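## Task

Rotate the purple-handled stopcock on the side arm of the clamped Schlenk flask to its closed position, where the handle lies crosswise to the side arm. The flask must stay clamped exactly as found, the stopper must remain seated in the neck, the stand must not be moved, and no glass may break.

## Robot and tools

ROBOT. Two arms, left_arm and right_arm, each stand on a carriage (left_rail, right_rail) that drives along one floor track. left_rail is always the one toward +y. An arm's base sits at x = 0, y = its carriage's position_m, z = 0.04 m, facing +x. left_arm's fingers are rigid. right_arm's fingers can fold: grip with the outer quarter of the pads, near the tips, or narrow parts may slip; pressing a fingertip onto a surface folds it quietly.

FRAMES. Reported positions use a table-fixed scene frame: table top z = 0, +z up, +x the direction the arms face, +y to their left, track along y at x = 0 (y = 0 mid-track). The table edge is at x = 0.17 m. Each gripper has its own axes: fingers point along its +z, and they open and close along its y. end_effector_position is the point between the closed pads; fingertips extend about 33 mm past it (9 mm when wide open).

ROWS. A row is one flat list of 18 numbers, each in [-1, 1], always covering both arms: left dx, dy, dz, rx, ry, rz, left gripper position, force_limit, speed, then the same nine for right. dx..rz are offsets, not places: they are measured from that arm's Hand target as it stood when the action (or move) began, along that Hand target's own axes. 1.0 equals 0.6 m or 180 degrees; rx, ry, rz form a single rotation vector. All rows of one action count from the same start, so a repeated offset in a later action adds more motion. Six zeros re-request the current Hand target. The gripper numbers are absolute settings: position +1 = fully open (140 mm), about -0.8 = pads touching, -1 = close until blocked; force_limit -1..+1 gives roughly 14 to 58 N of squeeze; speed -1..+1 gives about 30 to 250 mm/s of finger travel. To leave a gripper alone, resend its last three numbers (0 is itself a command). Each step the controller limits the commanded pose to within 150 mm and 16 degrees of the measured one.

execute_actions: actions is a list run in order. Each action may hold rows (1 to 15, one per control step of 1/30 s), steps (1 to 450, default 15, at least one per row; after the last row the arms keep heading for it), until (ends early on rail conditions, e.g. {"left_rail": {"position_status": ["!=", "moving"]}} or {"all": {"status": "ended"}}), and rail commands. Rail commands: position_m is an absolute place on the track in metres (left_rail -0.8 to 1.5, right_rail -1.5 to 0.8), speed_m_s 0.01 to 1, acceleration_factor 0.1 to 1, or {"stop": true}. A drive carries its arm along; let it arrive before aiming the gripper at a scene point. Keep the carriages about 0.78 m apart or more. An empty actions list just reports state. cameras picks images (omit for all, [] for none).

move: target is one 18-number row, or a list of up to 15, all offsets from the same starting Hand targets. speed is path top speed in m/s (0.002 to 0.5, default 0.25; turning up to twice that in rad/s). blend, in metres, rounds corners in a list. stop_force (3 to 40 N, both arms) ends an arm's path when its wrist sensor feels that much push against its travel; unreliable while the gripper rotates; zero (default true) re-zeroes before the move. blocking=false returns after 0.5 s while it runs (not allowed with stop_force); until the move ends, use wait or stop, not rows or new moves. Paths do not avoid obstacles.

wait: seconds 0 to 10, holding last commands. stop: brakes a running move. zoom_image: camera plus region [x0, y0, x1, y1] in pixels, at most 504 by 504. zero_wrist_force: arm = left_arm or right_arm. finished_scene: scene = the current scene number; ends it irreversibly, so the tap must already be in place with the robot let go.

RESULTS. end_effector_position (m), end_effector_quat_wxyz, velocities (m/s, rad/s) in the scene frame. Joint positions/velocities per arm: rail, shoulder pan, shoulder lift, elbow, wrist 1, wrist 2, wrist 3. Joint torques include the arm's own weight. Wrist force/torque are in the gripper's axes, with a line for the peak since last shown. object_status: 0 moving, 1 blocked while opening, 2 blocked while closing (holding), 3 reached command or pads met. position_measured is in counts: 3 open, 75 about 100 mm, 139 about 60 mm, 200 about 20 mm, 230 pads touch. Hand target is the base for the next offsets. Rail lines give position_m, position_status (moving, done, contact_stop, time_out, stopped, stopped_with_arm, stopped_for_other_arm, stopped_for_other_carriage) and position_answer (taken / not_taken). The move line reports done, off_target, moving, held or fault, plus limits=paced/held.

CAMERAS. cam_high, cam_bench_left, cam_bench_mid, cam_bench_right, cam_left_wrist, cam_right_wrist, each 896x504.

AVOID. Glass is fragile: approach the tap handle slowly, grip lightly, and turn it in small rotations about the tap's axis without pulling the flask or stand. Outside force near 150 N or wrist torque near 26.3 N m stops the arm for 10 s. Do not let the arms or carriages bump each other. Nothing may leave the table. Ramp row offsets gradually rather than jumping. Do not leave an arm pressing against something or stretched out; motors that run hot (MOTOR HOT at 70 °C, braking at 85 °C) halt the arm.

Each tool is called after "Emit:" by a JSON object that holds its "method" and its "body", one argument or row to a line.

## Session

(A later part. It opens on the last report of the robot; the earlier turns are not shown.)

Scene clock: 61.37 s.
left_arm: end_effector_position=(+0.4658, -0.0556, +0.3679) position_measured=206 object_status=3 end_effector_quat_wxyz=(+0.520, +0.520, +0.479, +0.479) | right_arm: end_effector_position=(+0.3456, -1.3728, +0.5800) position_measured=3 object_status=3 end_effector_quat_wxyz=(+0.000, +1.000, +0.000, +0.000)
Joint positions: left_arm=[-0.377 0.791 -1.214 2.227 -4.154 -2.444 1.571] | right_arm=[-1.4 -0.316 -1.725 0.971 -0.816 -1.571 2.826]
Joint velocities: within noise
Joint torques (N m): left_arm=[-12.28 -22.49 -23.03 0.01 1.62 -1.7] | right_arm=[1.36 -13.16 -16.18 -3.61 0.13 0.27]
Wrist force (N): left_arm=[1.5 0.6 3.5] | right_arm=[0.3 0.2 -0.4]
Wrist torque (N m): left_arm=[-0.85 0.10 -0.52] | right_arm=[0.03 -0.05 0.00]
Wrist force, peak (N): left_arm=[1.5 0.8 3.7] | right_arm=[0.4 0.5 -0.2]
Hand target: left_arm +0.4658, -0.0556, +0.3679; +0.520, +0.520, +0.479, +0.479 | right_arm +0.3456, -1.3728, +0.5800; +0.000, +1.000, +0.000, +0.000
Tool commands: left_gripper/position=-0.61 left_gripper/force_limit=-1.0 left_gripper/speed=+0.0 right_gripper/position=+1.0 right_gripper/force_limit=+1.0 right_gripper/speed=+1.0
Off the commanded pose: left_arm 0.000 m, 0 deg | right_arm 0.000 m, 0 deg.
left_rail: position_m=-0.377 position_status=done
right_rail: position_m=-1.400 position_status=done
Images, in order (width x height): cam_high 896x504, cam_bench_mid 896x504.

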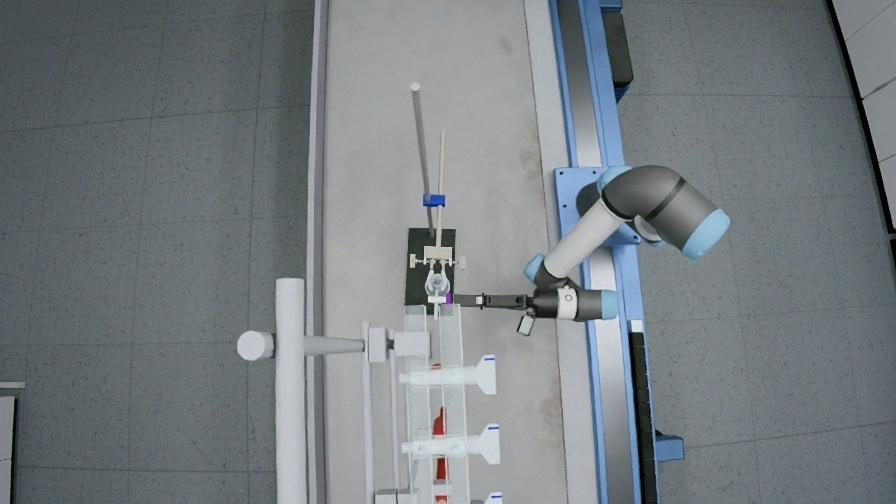

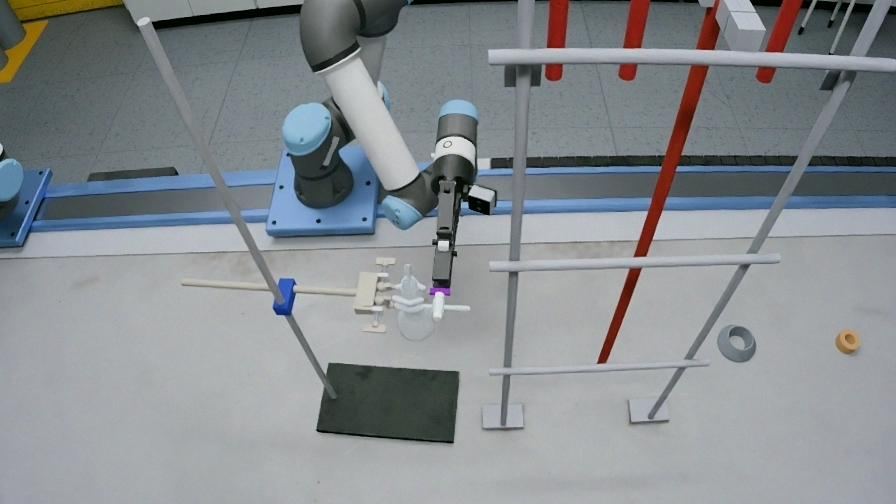

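Emit:
{"method": "move", "body": {
  "target": [0.00133, 0, 0.025, 0, 0, 0, -0.61, -1, 0, 0, 0, 0, 0, 0, 0, 1, 1, 1],
  "speed": 0.025,
  "stop_force": 5,
  "cameras": ["cam_left_wrist", "cam_high", "cam_bench_mid"]
}}

Emit:
{"method": "zoom_image", "body": {
  "camera": "cam_left_wrist",
  "region": [400, 170, 590, 330]
}}

Emit:
{"method": "zoom_image", "body": {
  "camera": "cam_high",
  "region": [420, 270, 490, 325]
}}

Emit:
{"method": "zoom_image", "body": {
  "camera": "cam_bench_mid",
  "region": [400, 250, 480, 330]
}}

Scene clock: 68.07 s.
left_arm: end_effector_position=(+0.4808, -0.0560, +0.3679) position_measured=206 object_status=3 end_effector_quat_wxyz=(+0.520, +0.520, +0.479, +0.479) | right_arm: end_effector_position=(+0.3456, -1.3728, +0.5800) position_measured=3 object_status=3 end_effector_quat_wxyz=(+0.000, +1.000, +0.000, +0.000)
Joint positions: left_arm=[-0.377 0.761 -1.204 2.209 -4.147 -2.414 1.571] | right_arm=[-1.4 -0.316 -1.725 0.971 -0.816 -1.571 2.826]
Joint velocities: within noise
Joint torques (N m): left_arm=[-12.3 -22.31 -24.51 -0.05 1.57 -1.67] | right_arm=[2.01 -13.59 -15.92 -3.7 0.18 0.26]
Wrist force (N): left_arm=[1.5 0.5 3.5] | right_arm=[0.2 0.0 0.0]
Wrist torque (N m): left_arm=[-0.87 0.08 -0.52] | right_arm=[0.01 -0.05 0.00]
Wrist force, peak (N): left_arm=[1.5 0.7 3.8] | right_arm=[0.3 0.6 -0.2]
Hand target: left_arm +0.4808, -0.0560, +0.3679; +0.520, +0.520, +0.479, +0.479 | right_arm +0.3456, -1.3728, +0.5800; +0.000, +1.000, +0.000, +0.000
Off the commanded pose: left_arm 0.000 m, 0 deg | right_arm 0.000 m, 0 deg.
left_rail: position_m=-0.377 position_status=done
right_rail: position_m=-1.400 position_status=done
move: done
camera_calibration:
cam_left_wrist: T_world_to_cam=[[0.0447418, -0.0303382, 0.998538, -0.374399], [-0.37444, -0.927181, -0.0113925, 0.147825], [0.926171, -0.373382, -0.0528436, -0.303921], [0, 0, 0, 1]] pos_world=[0.353585, 0.0122231, 0.359475]
Images, in order (width x height): cam_high 896x504, cam_bench_mid 896x504, cam_left_wrist 896x504.

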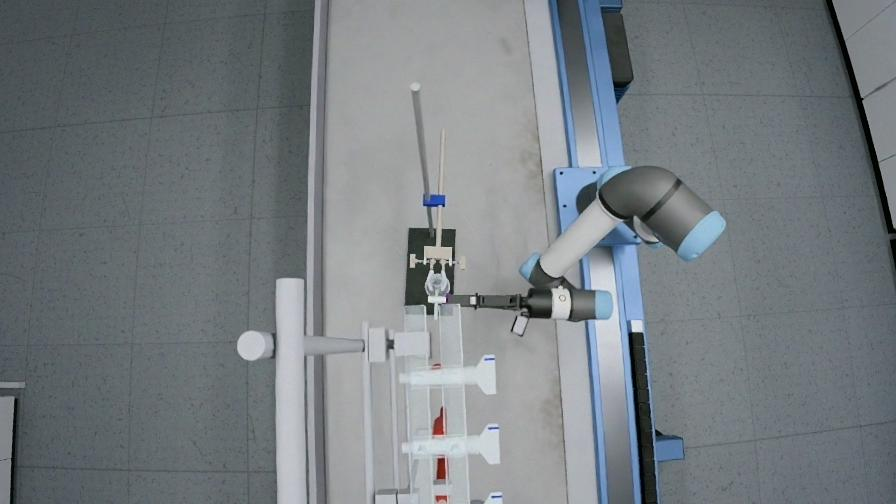

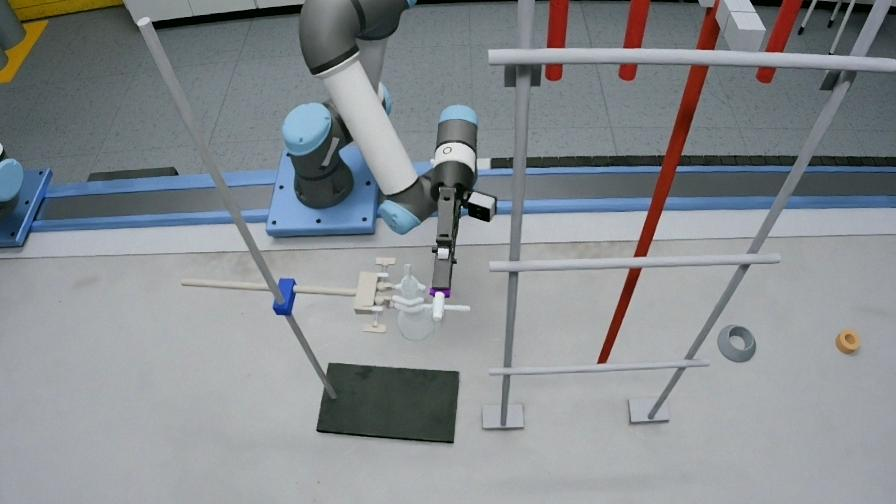

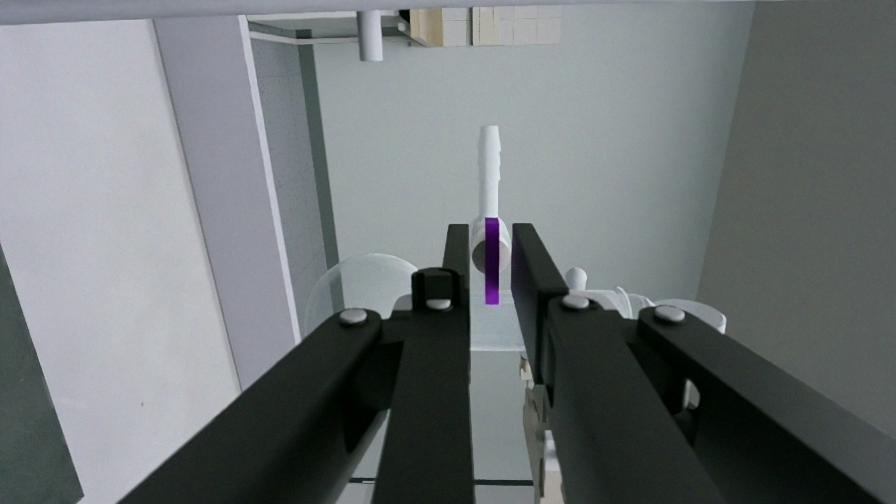

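Scaled by 2.653.

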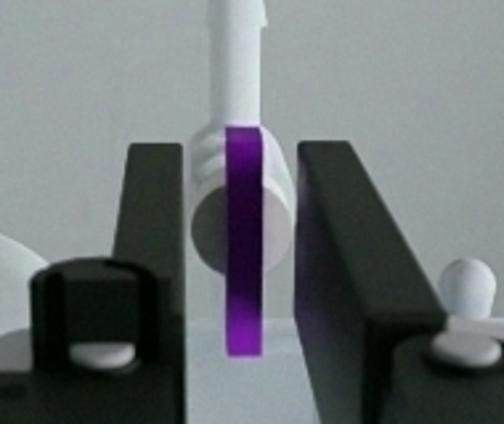

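Scaled by 7.200.

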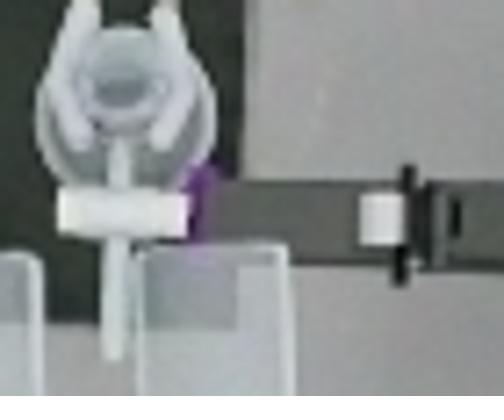

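Scaled by 6.300.

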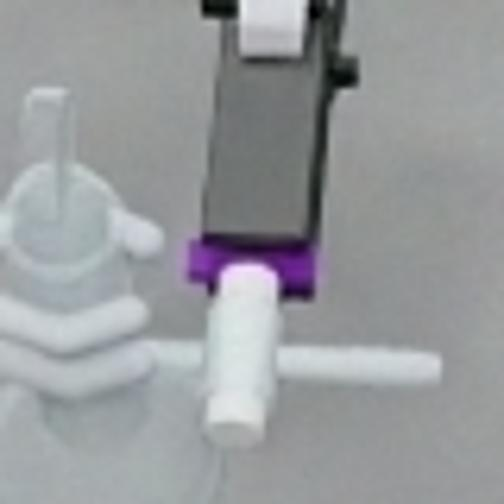

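Emit:
{"method": "move", "body": {
  "target": [-0.0008, 0.0006, 0.0025, 0, 0, 0, -0.61, -1, 0, 0, 0, 0, 0, 0, 0, 1, 1, 1],
  "speed": 0.025,
  "stop_force": 5,
  "cameras": ["cam_left_wrist"]
}}

Emit:
{"method": "zoom_image", "body": {
  "camera": "cam_left_wrist",
  "region": [440, 200, 540, 320]
}}

Scene clock: 70.80 s.
left_arm: end_effector_position=(+0.4823, -0.0566, +0.3683) position_measured=206 object_status=3 end_effector_quat_wxyz=(+0.520, +0.520, +0.479, +0.479) | right_arm: end_effector_position=(+0.3456, -1.3728, +0.5800) position_measured=3 object_status=3 end_effector_quat_wxyz=(+0.000, +1.000, +0.000, +0.000)
Joint positions: left_arm=[-0.377 0.757 -1.205 2.209 -4.145 -2.41 1.571] | right_arm=[-1.4 -0.316 -1.725 0.971 -0.816 -1.571 2.826]
Joint velocities: within noise
Joint torques (N m): left_arm=[-11.92 -38.03 -24.24 -0.04 1.62 -1.24] | right_arm=[2.28 -13.09 -15.85 -3.64 0.32 0.43]
Wrist force (N): left_arm=[1.5 0.7 3.5] | right_arm=[-0.1 -0.1 -0.2]
Wrist torque (N m): left_arm=[-0.83 0.10 -0.52] | right_arm=[-0.01 0.03 0.00]
Wrist force, peak (N): left_arm=[1.5 0.5 3.8] | right_arm=[0.3 0.5 -0.4]
Hand target: left_arm +0.4823, -0.0566, +0.3683; +0.520, +0.520, +0.479, +0.479 | right_arm +0.3456, -1.3728, +0.5800; +0.000, +1.000, +0.000, +0.000
Off the commanded pose: left_arm 0.000 m, 0 deg | right_arm 0.000 m, 0 deg.
left_rail: position_m=-0.377 position_status=done
right_rail: position_m=-1.400 position_status=done
move: done
camera_calibration:
cam_left_wrist: T_world_to_cam=[[0.0447411, -0.0303387, 0.998538, -0.374842], [-0.37444, -0.927181, -0.0113933, 0.147817], [0.926171, -0.373382, -0.0528431, -0.305475], [0, 0, 0, 1]] pos_world=[0.355041, 0.0116217, 0.359836]
Images, in order (width x height): cam_left_wrist 896x504.

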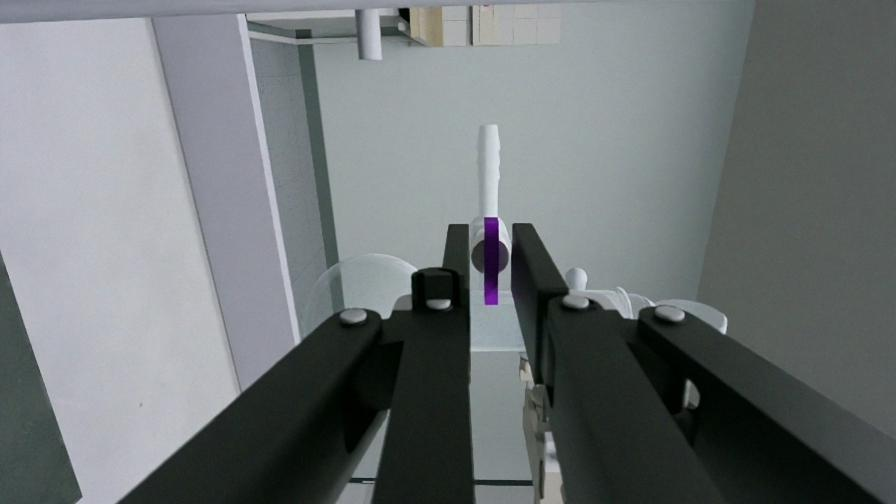

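Scaled by 4.200.

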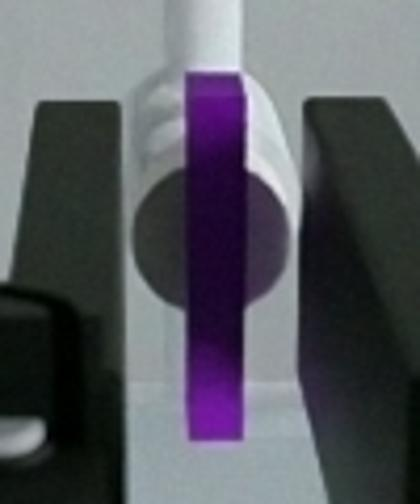

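Emit:
{"method": "execute_actions", "body": {
  "actions": [],
  "cameras": ["cam_left_wrist"]
}}

Scene clock: 79.40 s.
left_arm: end_effector_position=(+0.4823, -0.0566, +0.3683) position_measured=206 object_status=3 end_effector_quat_wxyz=(+0.520, +0.520, +0.479, +0.479) | right_arm: end_effector_position=(+0.3456, -1.3728, +0.5800) position_measured=3 object_status=3 end_effector_quat_wxyz=(+0.000, +1.000, +0.000, +0.000)
Joint positions: left_arm=[-0.377 0.757 -1.205 2.209 -4.145 -2.41 1.571] | right_arm=[-1.4 -0.316 -1.725 0.971 -0.816 -1.571 2.826]
Joint velocities: within noise
Joint torques (N m): left_arm=[-11.73 -37.52 -17.69 -0.44 1.35 -0.61] | right_arm=[1.64 -13.85 -16.38 -3.56 0.29 0.21]
Wrist force (N): left_arm=[1.4 0.6 3.6] | right_arm=[-0.1 0.6 -0.1]
Wrist torque (N m): left_arm=[-0.84 0.12 -0.52] | right_arm=[0.13 0.04 -0.01]
Wrist force, peak (N): left_arm=[1.6 0.6 3.7] | right_arm=[-0.1 0.6 -0.1]
Hand target: left_arm +0.4823, -0.0566, +0.3683; +0.520, +0.520, +0.479, +0.479 | right_arm +0.3456, -1.3728, +0.5800; +0.000, +1.000, +0.000, +0.000
Tool commands: left_gripper/position=-0.61 left_gripper/force_limit=-1.0 left_gripper/speed=+0.0 right_gripper/position=+1.0 right_gripper/force_limit=+1.0 right_gripper/speed=+1.0
Off the commanded pose: left_arm 0.000 m, 0 deg | right_arm 0.000 m, 0 deg.
left_rail: position_m=-0.377 position_status=done
right_rail: position_m=-1.400 position_status=done
camera_calibration:
cam_left_wrist: T_world_to_cam=[[0.0447412, -0.0303386, 0.998538, -0.374842], [-0.37444, -0.927181, -0.0113932, 0.147816], [0.926171, -0.373382, -0.0528432, -0.305475], [0, 0, 0, 1]] pos_world=[0.355041, 0.0116216, 0.359836]
Images, in order (width x height): cam_left_wrist 896x504.

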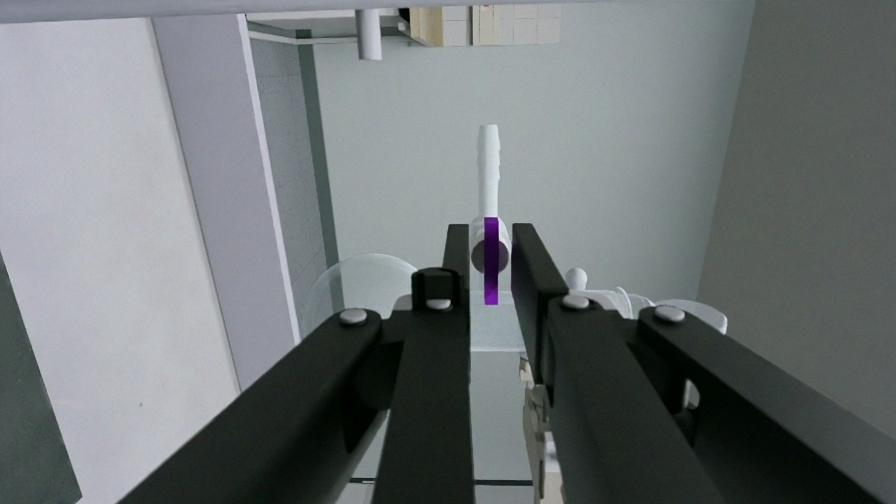

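Emit:
{"method": "execute_actions", "body": {
  "actions": [
    {"rows": [[0,0,0,0,0,0,-1,-1,-1,0,0,0,0,0,0,1,1,1]], "steps": 45}
  ],
  "cameras": ["cam_left_wrist"]
}}

Scene clock: 81.43 s.
left_arm: end_effector_position=(+0.4823, -0.0566, +0.3683) position_measured=223 object_status=2 end_effector_quat_wxyz=(+0.520, +0.520, +0.479, +0.479) | right_arm: end_effector_position=(+0.3456, -1.3728, +0.5800) position_measured=3 object_status=3 end_effector_quat_wxyz=(+0.000, +1.000, +0.000, +0.000)
Joint positions: left_arm=[-0.377 0.757 -1.205 2.209 -4.145 -2.41 1.571] | right_arm=[-1.4 -0.316 -1.725 0.971 -0.816 -1.571 2.826]
Joint velocities: within noise
Joint torques (N m): left_arm=[-11.27 -33.95 -12.77 -0.7 -0.65 -0.29] | right_arm=[2.45 -14.04 -16.23 -3.68 0.39 0.32]
Wrist force (N): left_arm=[2.0 2.9 3.5] | right_arm=[0.0 0.0 -0.1]
Wrist torque (N m): left_arm=[-0.91 0.11 -0.61] | right_arm=[0.01 0.01 -0.01]
Wrist force, peak (N): left_arm=[2.0 3.0 3.6] | right_arm=[0.4 0.3 -0.7]
Hand target: left_arm +0.4823, -0.0566, +0.3683; +0.520, +0.520, +0.479, +0.479 | right_arm +0.3456, -1.3728, +0.5800; +0.000, +1.000, +0.000, +0.000
Off the commanded pose: left_arm 0.000 m, 0 deg | right_arm 0.000 m, 0 deg.
left_rail: position_m=-0.377 position_status=done
right_rail: position_m=-1.400 position_status=done
camera_calibration:
cam_left_wrist: T_world_to_cam=[[0.0447367, -0.0303426, 0.998538, -0.374844], [-0.374424, -0.927188, -0.0113994, 0.147815], [0.926178, -0.373367, -0.0528403, -0.305476], [0, 0, 0, 1]] pos_world=[0.35504, 0.0116239, 0.359839]
Images, in order (width x height): cam_left_wrist 896x504.

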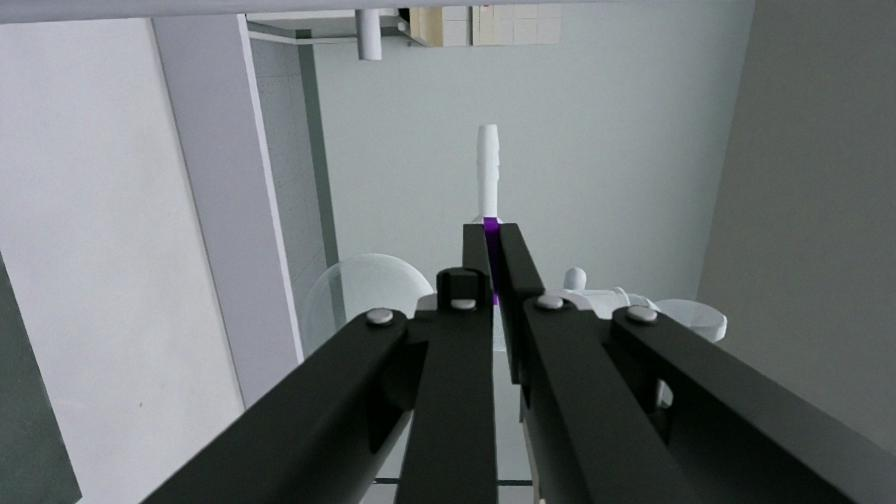

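Emit:
{"method": "move", "body": {
  "target": [0,0,0,0,0,0.0556,-1,-1,-1,0,0,0,0,0,0,1,1,1],
  "speed": 0.06,
  "cameras": ["cam_left_wrist"]
}}

Scene clock: 85.17 s.
left_arm: end_effector_position=(+0.4823, -0.0566, +0.3682) position_measured=223 object_status=2 end_effector_quat_wxyz=(+0.476, +0.560, +0.432, +0.523) | right_arm: end_effector_position=(+0.3456, -1.3728, +0.5800) position_measured=3 object_status=3 end_effector_quat_wxyz=(+0.000, +1.000, +0.000, +0.000)
Joint positions: left_arm=[-0.377 0.757 -1.205 2.209 -4.145 -2.41 1.745] | right_arm=[-1.4 -0.316 -1.725 0.971 -0.816 -1.571 2.826]
Joint velocities: within noise
Joint torques (N m): left_arm=[-11.14 -36.71 -19.49 0.69 -1.63 2.24] | right_arm=[2.18 -14.3 -17.12 -3.5 0.38 0.44]
Wrist force (N): left_arm=[3.2 3.6 3.7] | right_arm=[-0.1 0.1 -0.1]
Wrist torque (N m): left_arm=[-0.96 0.07 -0.57] | right_arm=[0.03 0.02 0.00]
Wrist force, peak (N): left_arm=[3.5 3.8 3.6] | right_arm=[0.2 0.4 -0.6]
Hand target: left_arm +0.4823, -0.0566, +0.3683; +0.476, +0.560, +0.432, +0.523 | right_arm +0.3456, -1.3728, +0.5800; +0.000, +1.000, +0.000, +0.000
Off the commanded pose: left_arm 0.000 m, 0 deg | right_arm 0.000 m, 0 deg.
left_rail: position_m=-0.377 position_status=done
right_rail: position_m=-1.400 position_status=done
move: done
camera_calibration:
cam_left_wrist: T_world_to_cam=[[0.0305885, -0.20267, 0.978769, -0.370452], [-0.373095, -0.910767, -0.176929, 0.209069], [0.927289, -0.359762, -0.103474, -0.286609], [0, 0, 0, 1]] pos_world=[0.355104, 0.0122226, 0.36992]
Images, in order (width x height): cam_left_wrist 896x504.

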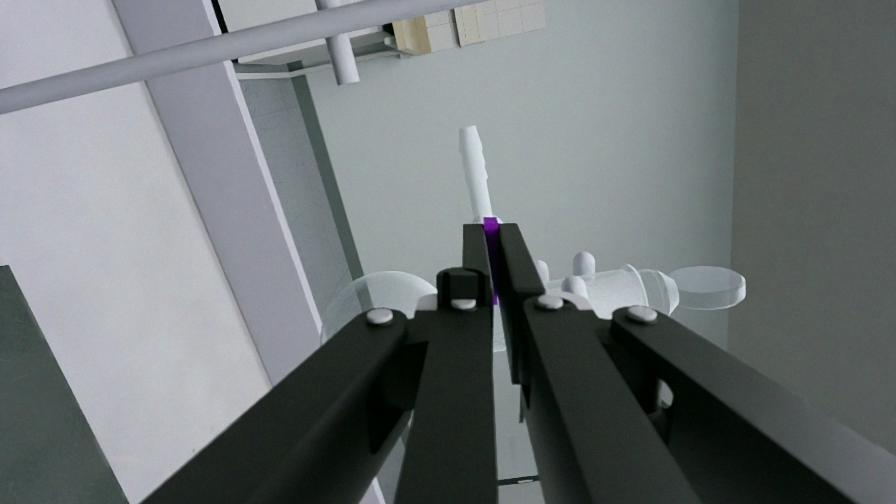

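Emit:
{"method": "move", "body": {
  "target": [0,0,0,0,0,0.1111,-1,-1,-1,0,0,0,0,0,0,1,1,1],
  "speed": 0.08,
  "cameras": ["cam_left_wrist"]
}}

Scene clock: 89.00 s.
left_arm: end_effector_position=(+0.4823, -0.0566, +0.3683) position_measured=223 object_status=2 end_effector_quat_wxyz=(+0.378, +0.626, +0.328, +0.597) | right_arm: end_effector_position=(+0.3456, -1.3728, +0.5800) position_measured=3 object_status=3 end_effector_quat_wxyz=(+0.000, +1.000, +0.000, +0.000)
Joint positions: left_arm=[-0.377 0.757 -1.205 2.209 -4.145 -2.41 2.094] | right_arm=[-1.4 -0.316 -1.725 0.971 -0.816 -1.571 2.826]
Joint velocities: within noise
Joint torques (N m): left_arm=[-9.07 -35.28 -11.83 1.14 -1.22 2.33] | right_arm=[1.74 -14.74 -16.12 -3.52 0.29 0.28]
Wrist force (N): left_arm=[4.9 3.8 4.0] | right_arm=[0.0 0.2 -0.1]
Wrist torque (N m): left_arm=[-1.03 0.08 -0.36] | right_arm=[0.05 0.02 0.00]
Wrist force, peak (N): left_arm=[5.4 4.1 4.3] | right_arm=[0.4 0.6 -0.2]
Hand target: left_arm +0.4823, -0.0566, +0.3683; +0.378, +0.626, +0.328, +0.597 | right_arm +0.3456, -1.3728, +0.5800; +0.000, +1.000, +0.000, +0.000
Off the commanded pose: left_arm 0.000 m, 0 deg | right_arm 0.000 m, 0 deg.
left_rail: position_m=-0.377 position_status=done
right_rail: position_m=-1.400 position_status=done
move: done
camera_calibration:
cam_left_wrist: T_world_to_cam=[[0.00409308, -0.524278, 0.851537, -0.329056], [-0.363483, -0.794078, -0.487155, 0.325295], [0.931592, -0.307525, -0.193816, -0.252457], [0, 0, 0, 1]] pos_world=[0.354773, 0.00815612, 0.389742]
Images, in order (width x height): cam_left_wrist 896x504.

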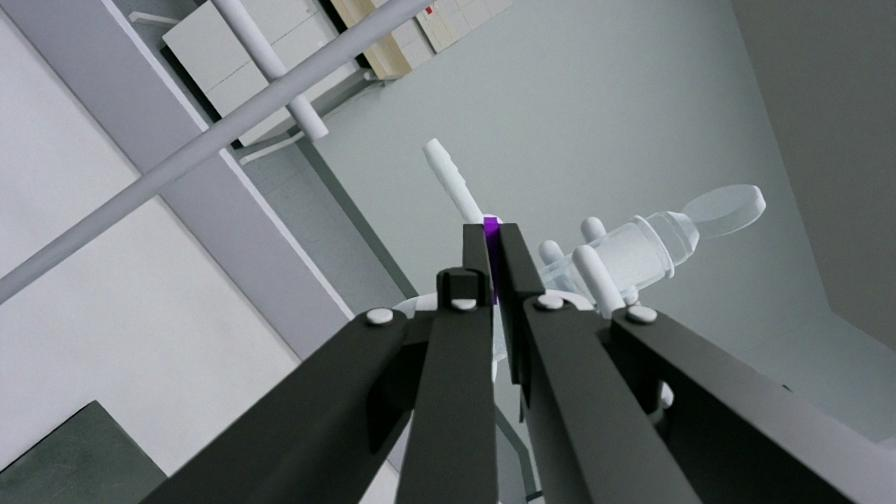

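Emit:
{"method": "move", "body": {
  "target": [0.00017,0.00029,0,0,0,0.16667,-1,-1,-1,0,0,0,0,0,0,1,1,1],
  "speed": 0.1,
  "cameras": ["cam_left_wrist"]
}}

Scene clock: 92.87 s.
left_arm: end_effector_position=(+0.4823, -0.0566, +0.3685) position_measured=223 object_status=2 end_effector_quat_wxyz=(+0.211, +0.690, +0.155, +0.675) | right_arm: end_effector_position=(+0.3456, -1.3728, +0.5800) position_measured=3 object_status=3 end_effector_quat_wxyz=(+0.000, +1.000, +0.000, +0.000)
Joint positions: left_arm=[-0.377 0.757 -1.206 2.209 -4.145 -2.41 2.618] | right_arm=[-1.4 -0.316 -1.725 0.971 -0.816 -1.571 2.826]
Joint velocities: within noise
Joint torques (N m): left_arm=[-3.43 -35.1 -7.22 1.3 -0.21 2.23] | right_arm=[2.56 -14.27 -16.94 -3.65 0.24 0.39]
Wrist force (N): left_arm=[7.0 3.2 5.0] | right_arm=[0.4 0.3 -0.3]
Wrist torque (N m): left_arm=[-1.04 0.03 -0.01] | right_arm=[0.06 -0.07 0.00]
Wrist force, peak (N): left_arm=[7.5 3.1 5.1] | right_arm=[0.0 0.6 -0.5]
Hand target: left_arm +0.4823, -0.0566, +0.3685; +0.211, +0.690, +0.155, +0.675 | right_arm +0.3456, -1.3728, +0.5800; +0.000, +1.000, +0.000, +0.000
Off the commanded pose: left_arm 0.000 m, 0 deg | right_arm 0.000 m, 0 deg.
left_rail: position_m=-0.377 position_status=done
right_rail: position_m=-1.400 position_status=done
move: done
camera_calibration:
cam_left_wrist: T_world_to_cam=[[-0.0250883, -0.878939, 0.476274, -0.196964], [-0.334441, -0.441593, -0.832553, 0.458643], [0.942083, -0.180173, -0.282874, -0.217443], [0, 0, 0, 1]] pos_world=[0.353297, -0.00976331, 0.414144]
Images, in order (width x height): cam_left_wrist 896x504.

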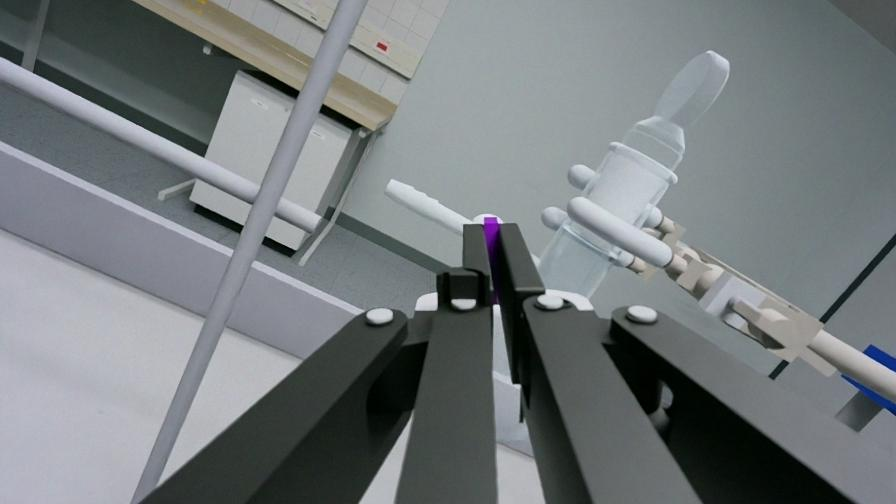

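Emit:
{"method": "move", "body": {
  "target": [0.0001,0.00083,0,0,0,0.16667,-1,-1,-1,0,0,0,0,0,0,1,1,1],
  "speed": 0.1,
  "cameras": ["cam_left_wrist", "cam_bench_mid"]
}}

Scene clock: 97.23 s.
left_arm: end_effector_position=(+0.4822, -0.0570, +0.3688) position_measured=223 object_status=2 end_effector_quat_wxyz=(+0.029, +0.707, -0.029, +0.707) | right_arm: end_effector_position=(+0.3456, -1.3728, +0.5800) position_measured=3 object_status=3 end_effector_quat_wxyz=(+0.000, +1.000, +0.000, +0.000)
Joint positions: left_arm=[-0.377 0.756 -1.207 2.21 -4.144 -2.409 3.141] | right_arm=[-1.4 -0.316 -1.725 0.971 -0.816 -1.571 2.826]
Joint velocities: within noise
Joint torques (N m): left_arm=[-10.51 -35.98 -2.87 1.2 2.42 2.4] | right_arm=[3.51 -14.79 -17.35 -3.74 0.26 0.36]
Wrist force (N): left_arm=[8.2 -0.1 5.9] | right_arm=[0.0 0.4 -0.1]
Wrist torque (N m): left_arm=[-1.00 0.08 0.32] | right_arm=[0.08 0.01 -0.01]
Wrist force, peak (N): left_arm=[8.4 2.6 5.3] | right_arm=[0.5 0.3 -0.6]
Hand target: left_arm +0.4822, -0.0570, +0.3688; +0.029, +0.707, -0.029, +0.707 | right_arm +0.3456, -1.3728, +0.5800; +0.000, +1.000, +0.000, +0.000
Off the commanded pose: left_arm 0.000 m, 0 deg | right_arm 0.000 m, 0 deg.
left_rail: position_m=-0.377 position_status=done
right_rail: position_m=-1.400 position_status=done
move: done
camera_calibration:
cam_left_wrist: T_world_to_cam=[[-0.0348939, -0.99904, -0.026474, -0.0141662], [-0.295265, 0.0356132, -0.954751, 0.512018], [0.954778, -0.0254981, -0.296225, -0.209779], [0, 0, 0, 1]] pos_world=[0.350979, -0.0377362, 0.426333]
Images, in order (width x height): cam_bench_mid 896x504, cam_left_wrist 896x504.

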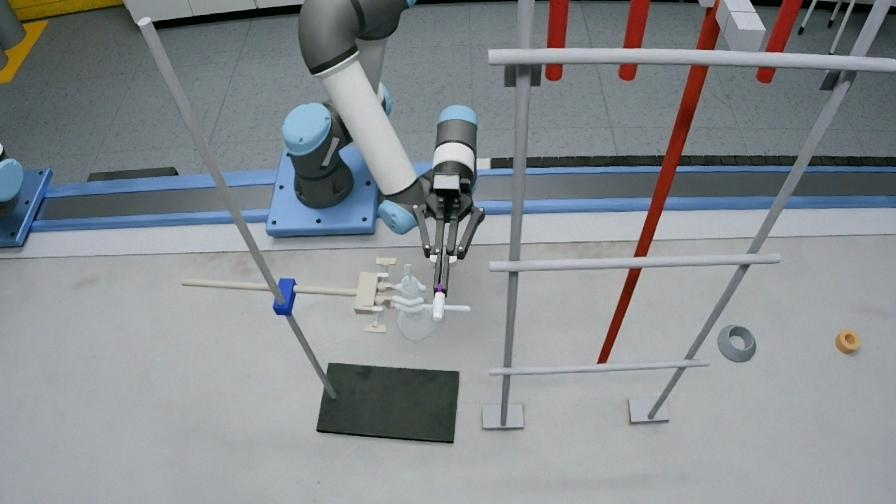

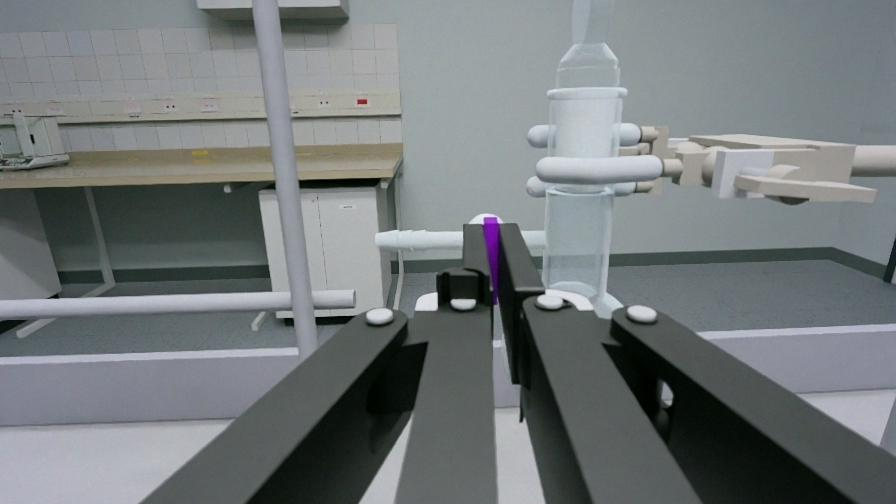

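Emit:
{"method": "execute_actions", "body": {
  "actions": [
    {"rows": [[0,0,0,0,0,0,-0.61,-1,-1,0,0,0,0,0,0,1,1,1]], "steps": 30}
  ],
  "cameras": ["cam_left_wrist"]
}}

Emit:
{"method": "zoom_image", "body": {
  "camera": "cam_left_wrist",
  "region": [360, 160, 640, 360]
}}

Scene clock: 99.67 s.
left_arm: end_effector_position=(+0.4822, -0.0570, +0.3688) position_measured=206 object_status=3 end_effector_quat_wxyz=(+0.029, +0.707, -0.029, +0.707) | right_arm: end_effector_position=(+0.3456, -1.3728, +0.5800) position_measured=3 object_status=3 end_effector_quat_wxyz=(+0.000, +1.000, +0.000, +0.000)
Joint positions: left_arm=[-0.377 0.756 -1.207 2.21 -4.144 -2.409 3.142] | right_arm=[-1.4 -0.316 -1.725 0.971 -0.816 -1.571 2.826]
Joint velocities: within noise
Joint torques (N m): left_arm=[-10.53 -37.39 -6.19 -3.15 -1.42 1.58] | right_arm=[2.99 -15.15 -16.92 -3.56 0.27 0.38]
Wrist force (N): left_arm=[4.2 -1.8 5.3] | right_arm=[0.3 0.4 0.0]
Wrist torque (N m): left_arm=[-0.82 -0.03 0.46] | right_arm=[0.08 -0.07 -0.01]
Wrist force, peak (N): left_arm=[8.3 0.2 5.9] | right_arm=[0.2 0.6 0.2]
Hand target: left_arm +0.4822, -0.0570, +0.3688; +0.029, +0.707, -0.029, +0.707 | right_arm +0.3456, -1.3728, +0.5800; +0.000, +1.000, +0.000, +0.000
Off the commanded pose: left_arm 0.000 m, 0 deg | right_arm 0.000 m, 0 deg.
left_rail: position_m=-0.377 position_status=done
right_rail: position_m=-1.400 position_status=done
camera_calibration:
cam_left_wrist: T_world_to_cam=[[-0.0348935, -0.999034, -0.026695, -0.0140843], [-0.295268, 0.0358244, -0.954742, 0.512028], [0.954777, -0.0254321, -0.296233, -0.209772], [0, 0, 0, 1]] pos_world=[0.35098, -0.0377487, 0.426338]
Images, in order (width x height): cam_left_wrist 896x504.

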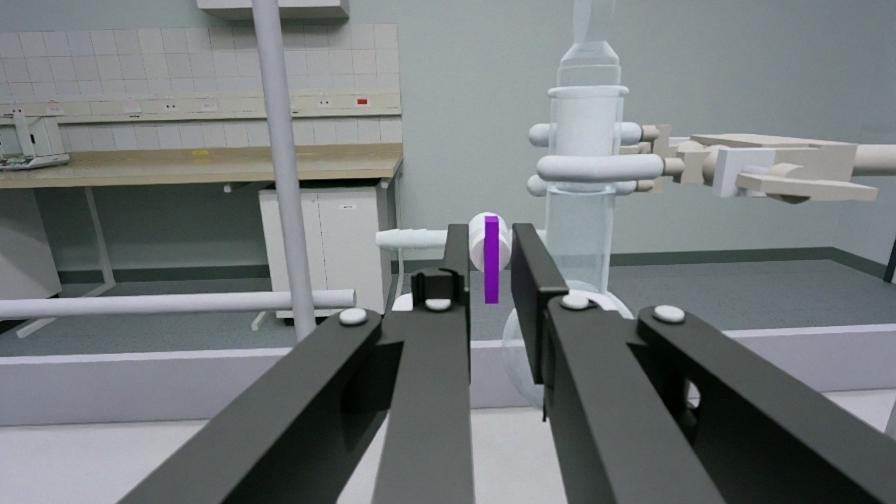

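Scaled by 1.800.

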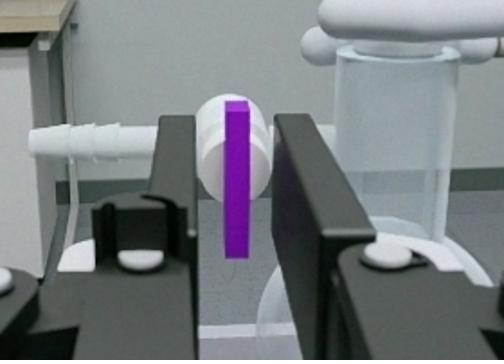

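Emit:
{"method": "move", "body": {
  "target": [
    [0,0,-0.025,0,0,0,-0.61,-1,-1,0,0,0,0,0,0,1,1,1],
    [0,0,-0.14,0,0,0,-0.61,-1,-1,0,0,0,0,0,0,1,1,1]
  ],
  "speed": [0.06,0.2],
  "blend": [0.005,0],
  "cameras": ["cam_left_wrist","cam_high","cam_bench_mid"]
}}

Emit:
{"method": "zoom_image", "body": {
  "camera": "cam_left_wrist",
  "region": [380, 160, 660, 360]
}}

Emit:
{"method": "zoom_image", "body": {
  "camera": "cam_bench_mid",
  "region": [340, 240, 500, 360]
}}

Scene clock: 101.60 s.
left_arm: end_effector_position=(+0.3986, -0.0501, +0.3688) position_measured=206 object_status=3 end_effector_quat_wxyz=(+0.029, +0.707, -0.029, +0.707) | right_arm: end_effector_position=(+0.3456, -1.3728, +0.5800) position_measured=3 object_status=3 end_effector_quat_wxyz=(+0.000, +1.000, +0.000, +0.000)
Joint positions: left_arm=[-0.377 0.949 -1.245 2.275 -4.171 -2.602 3.142] | right_arm=[-1.4 -0.316 -1.725 0.971 -0.816 -1.571 2.826]
Joint velocities: within noise
Joint torques (N m): left_arm=[11.99 -35.45 -3.23 -3.3 -2.02 -0.34] | right_arm=[2.81 -14.97 -17.23 -3.71 0.23 0.42]
Wrist force (N): left_arm=[3.9 -2.0 5.3] | right_arm=[-0.1 0.3 -0.1]
Wrist torque (N m): left_arm=[-0.87 0.01 0.46] | right_arm=[0.07 0.03 0.00]
Wrist force, peak (N): left_arm=[4.1 -2.1 6.5] | right_arm=[0.5 0.3 0.1]
Hand target: left_arm +0.3985, -0.0501, +0.3688; +0.029, +0.707, -0.029, +0.707 | right_arm +0.3456, -1.3728, +0.5800; +0.000, +1.000, +0.000, +0.000
Off the commanded pose: left_arm 0.000 m, 0 deg | right_arm 0.000 m, 0 deg.
left_rail: position_m=-0.377 position_status=done
right_rail: position_m=-1.400 position_status=done
move: done
camera_calibration:
cam_left_wrist: T_world_to_cam=[[-0.0348753, -0.999034, -0.0267222, -0.0101362], [-0.295265, 0.0358449, -0.954743, 0.487088], [0.954779, -0.0254068, -0.29623, -0.129744], [0, 0, 0, 1]] pos_world=[0.267343, -0.0308824, 0.426339]
Images, in order (width x height): cam_high 896x504, cam_bench_mid 896x504, cam_left_wrist 896x504.

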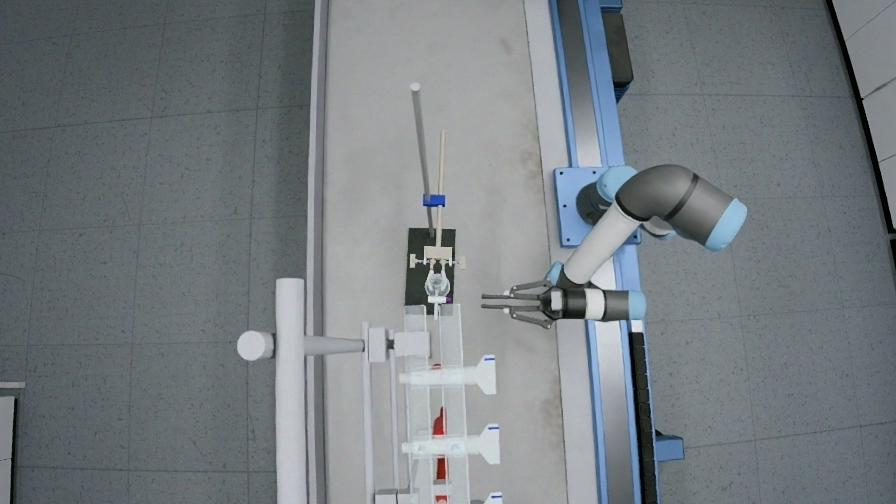

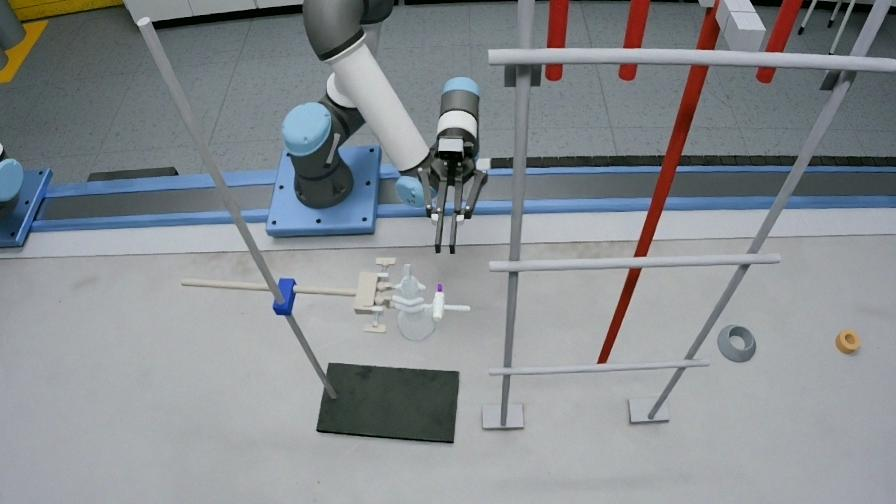

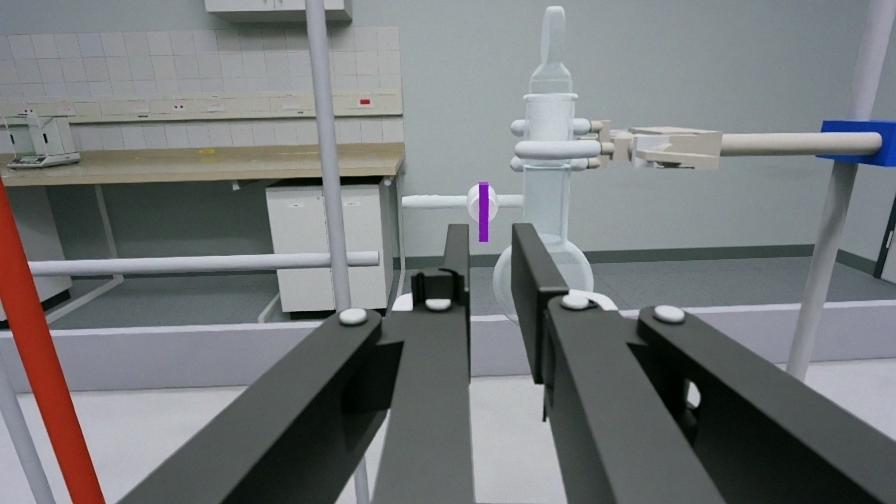

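Scaled by 1.800.

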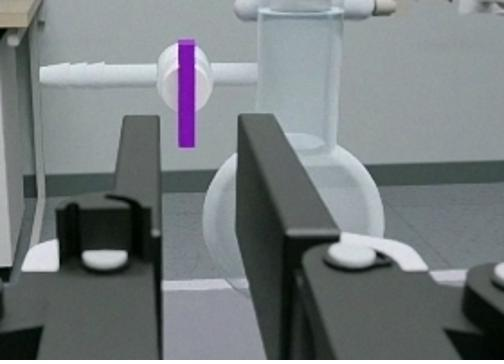

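Scaled by 3.150.

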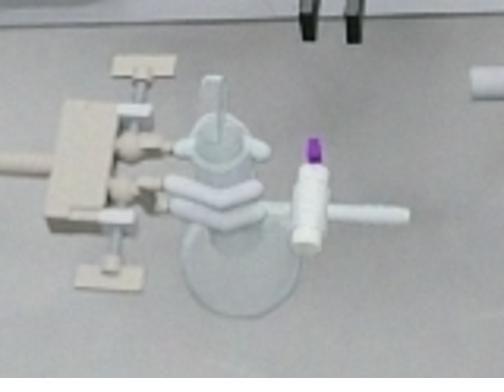

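Emit:
{"method": "zoom_image", "body": {
  "camera": "cam_left_wrist",
  "region": [395, 150, 535, 260]
}}

Scaled by 3.600.

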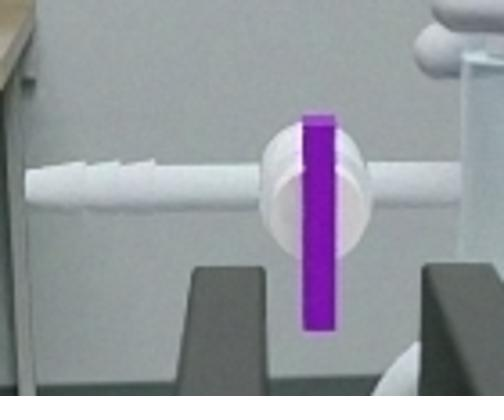

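Emit:
{"method": "finished_scene", "body": {
  "scene": 1
}}

The scene is finished: the task was done.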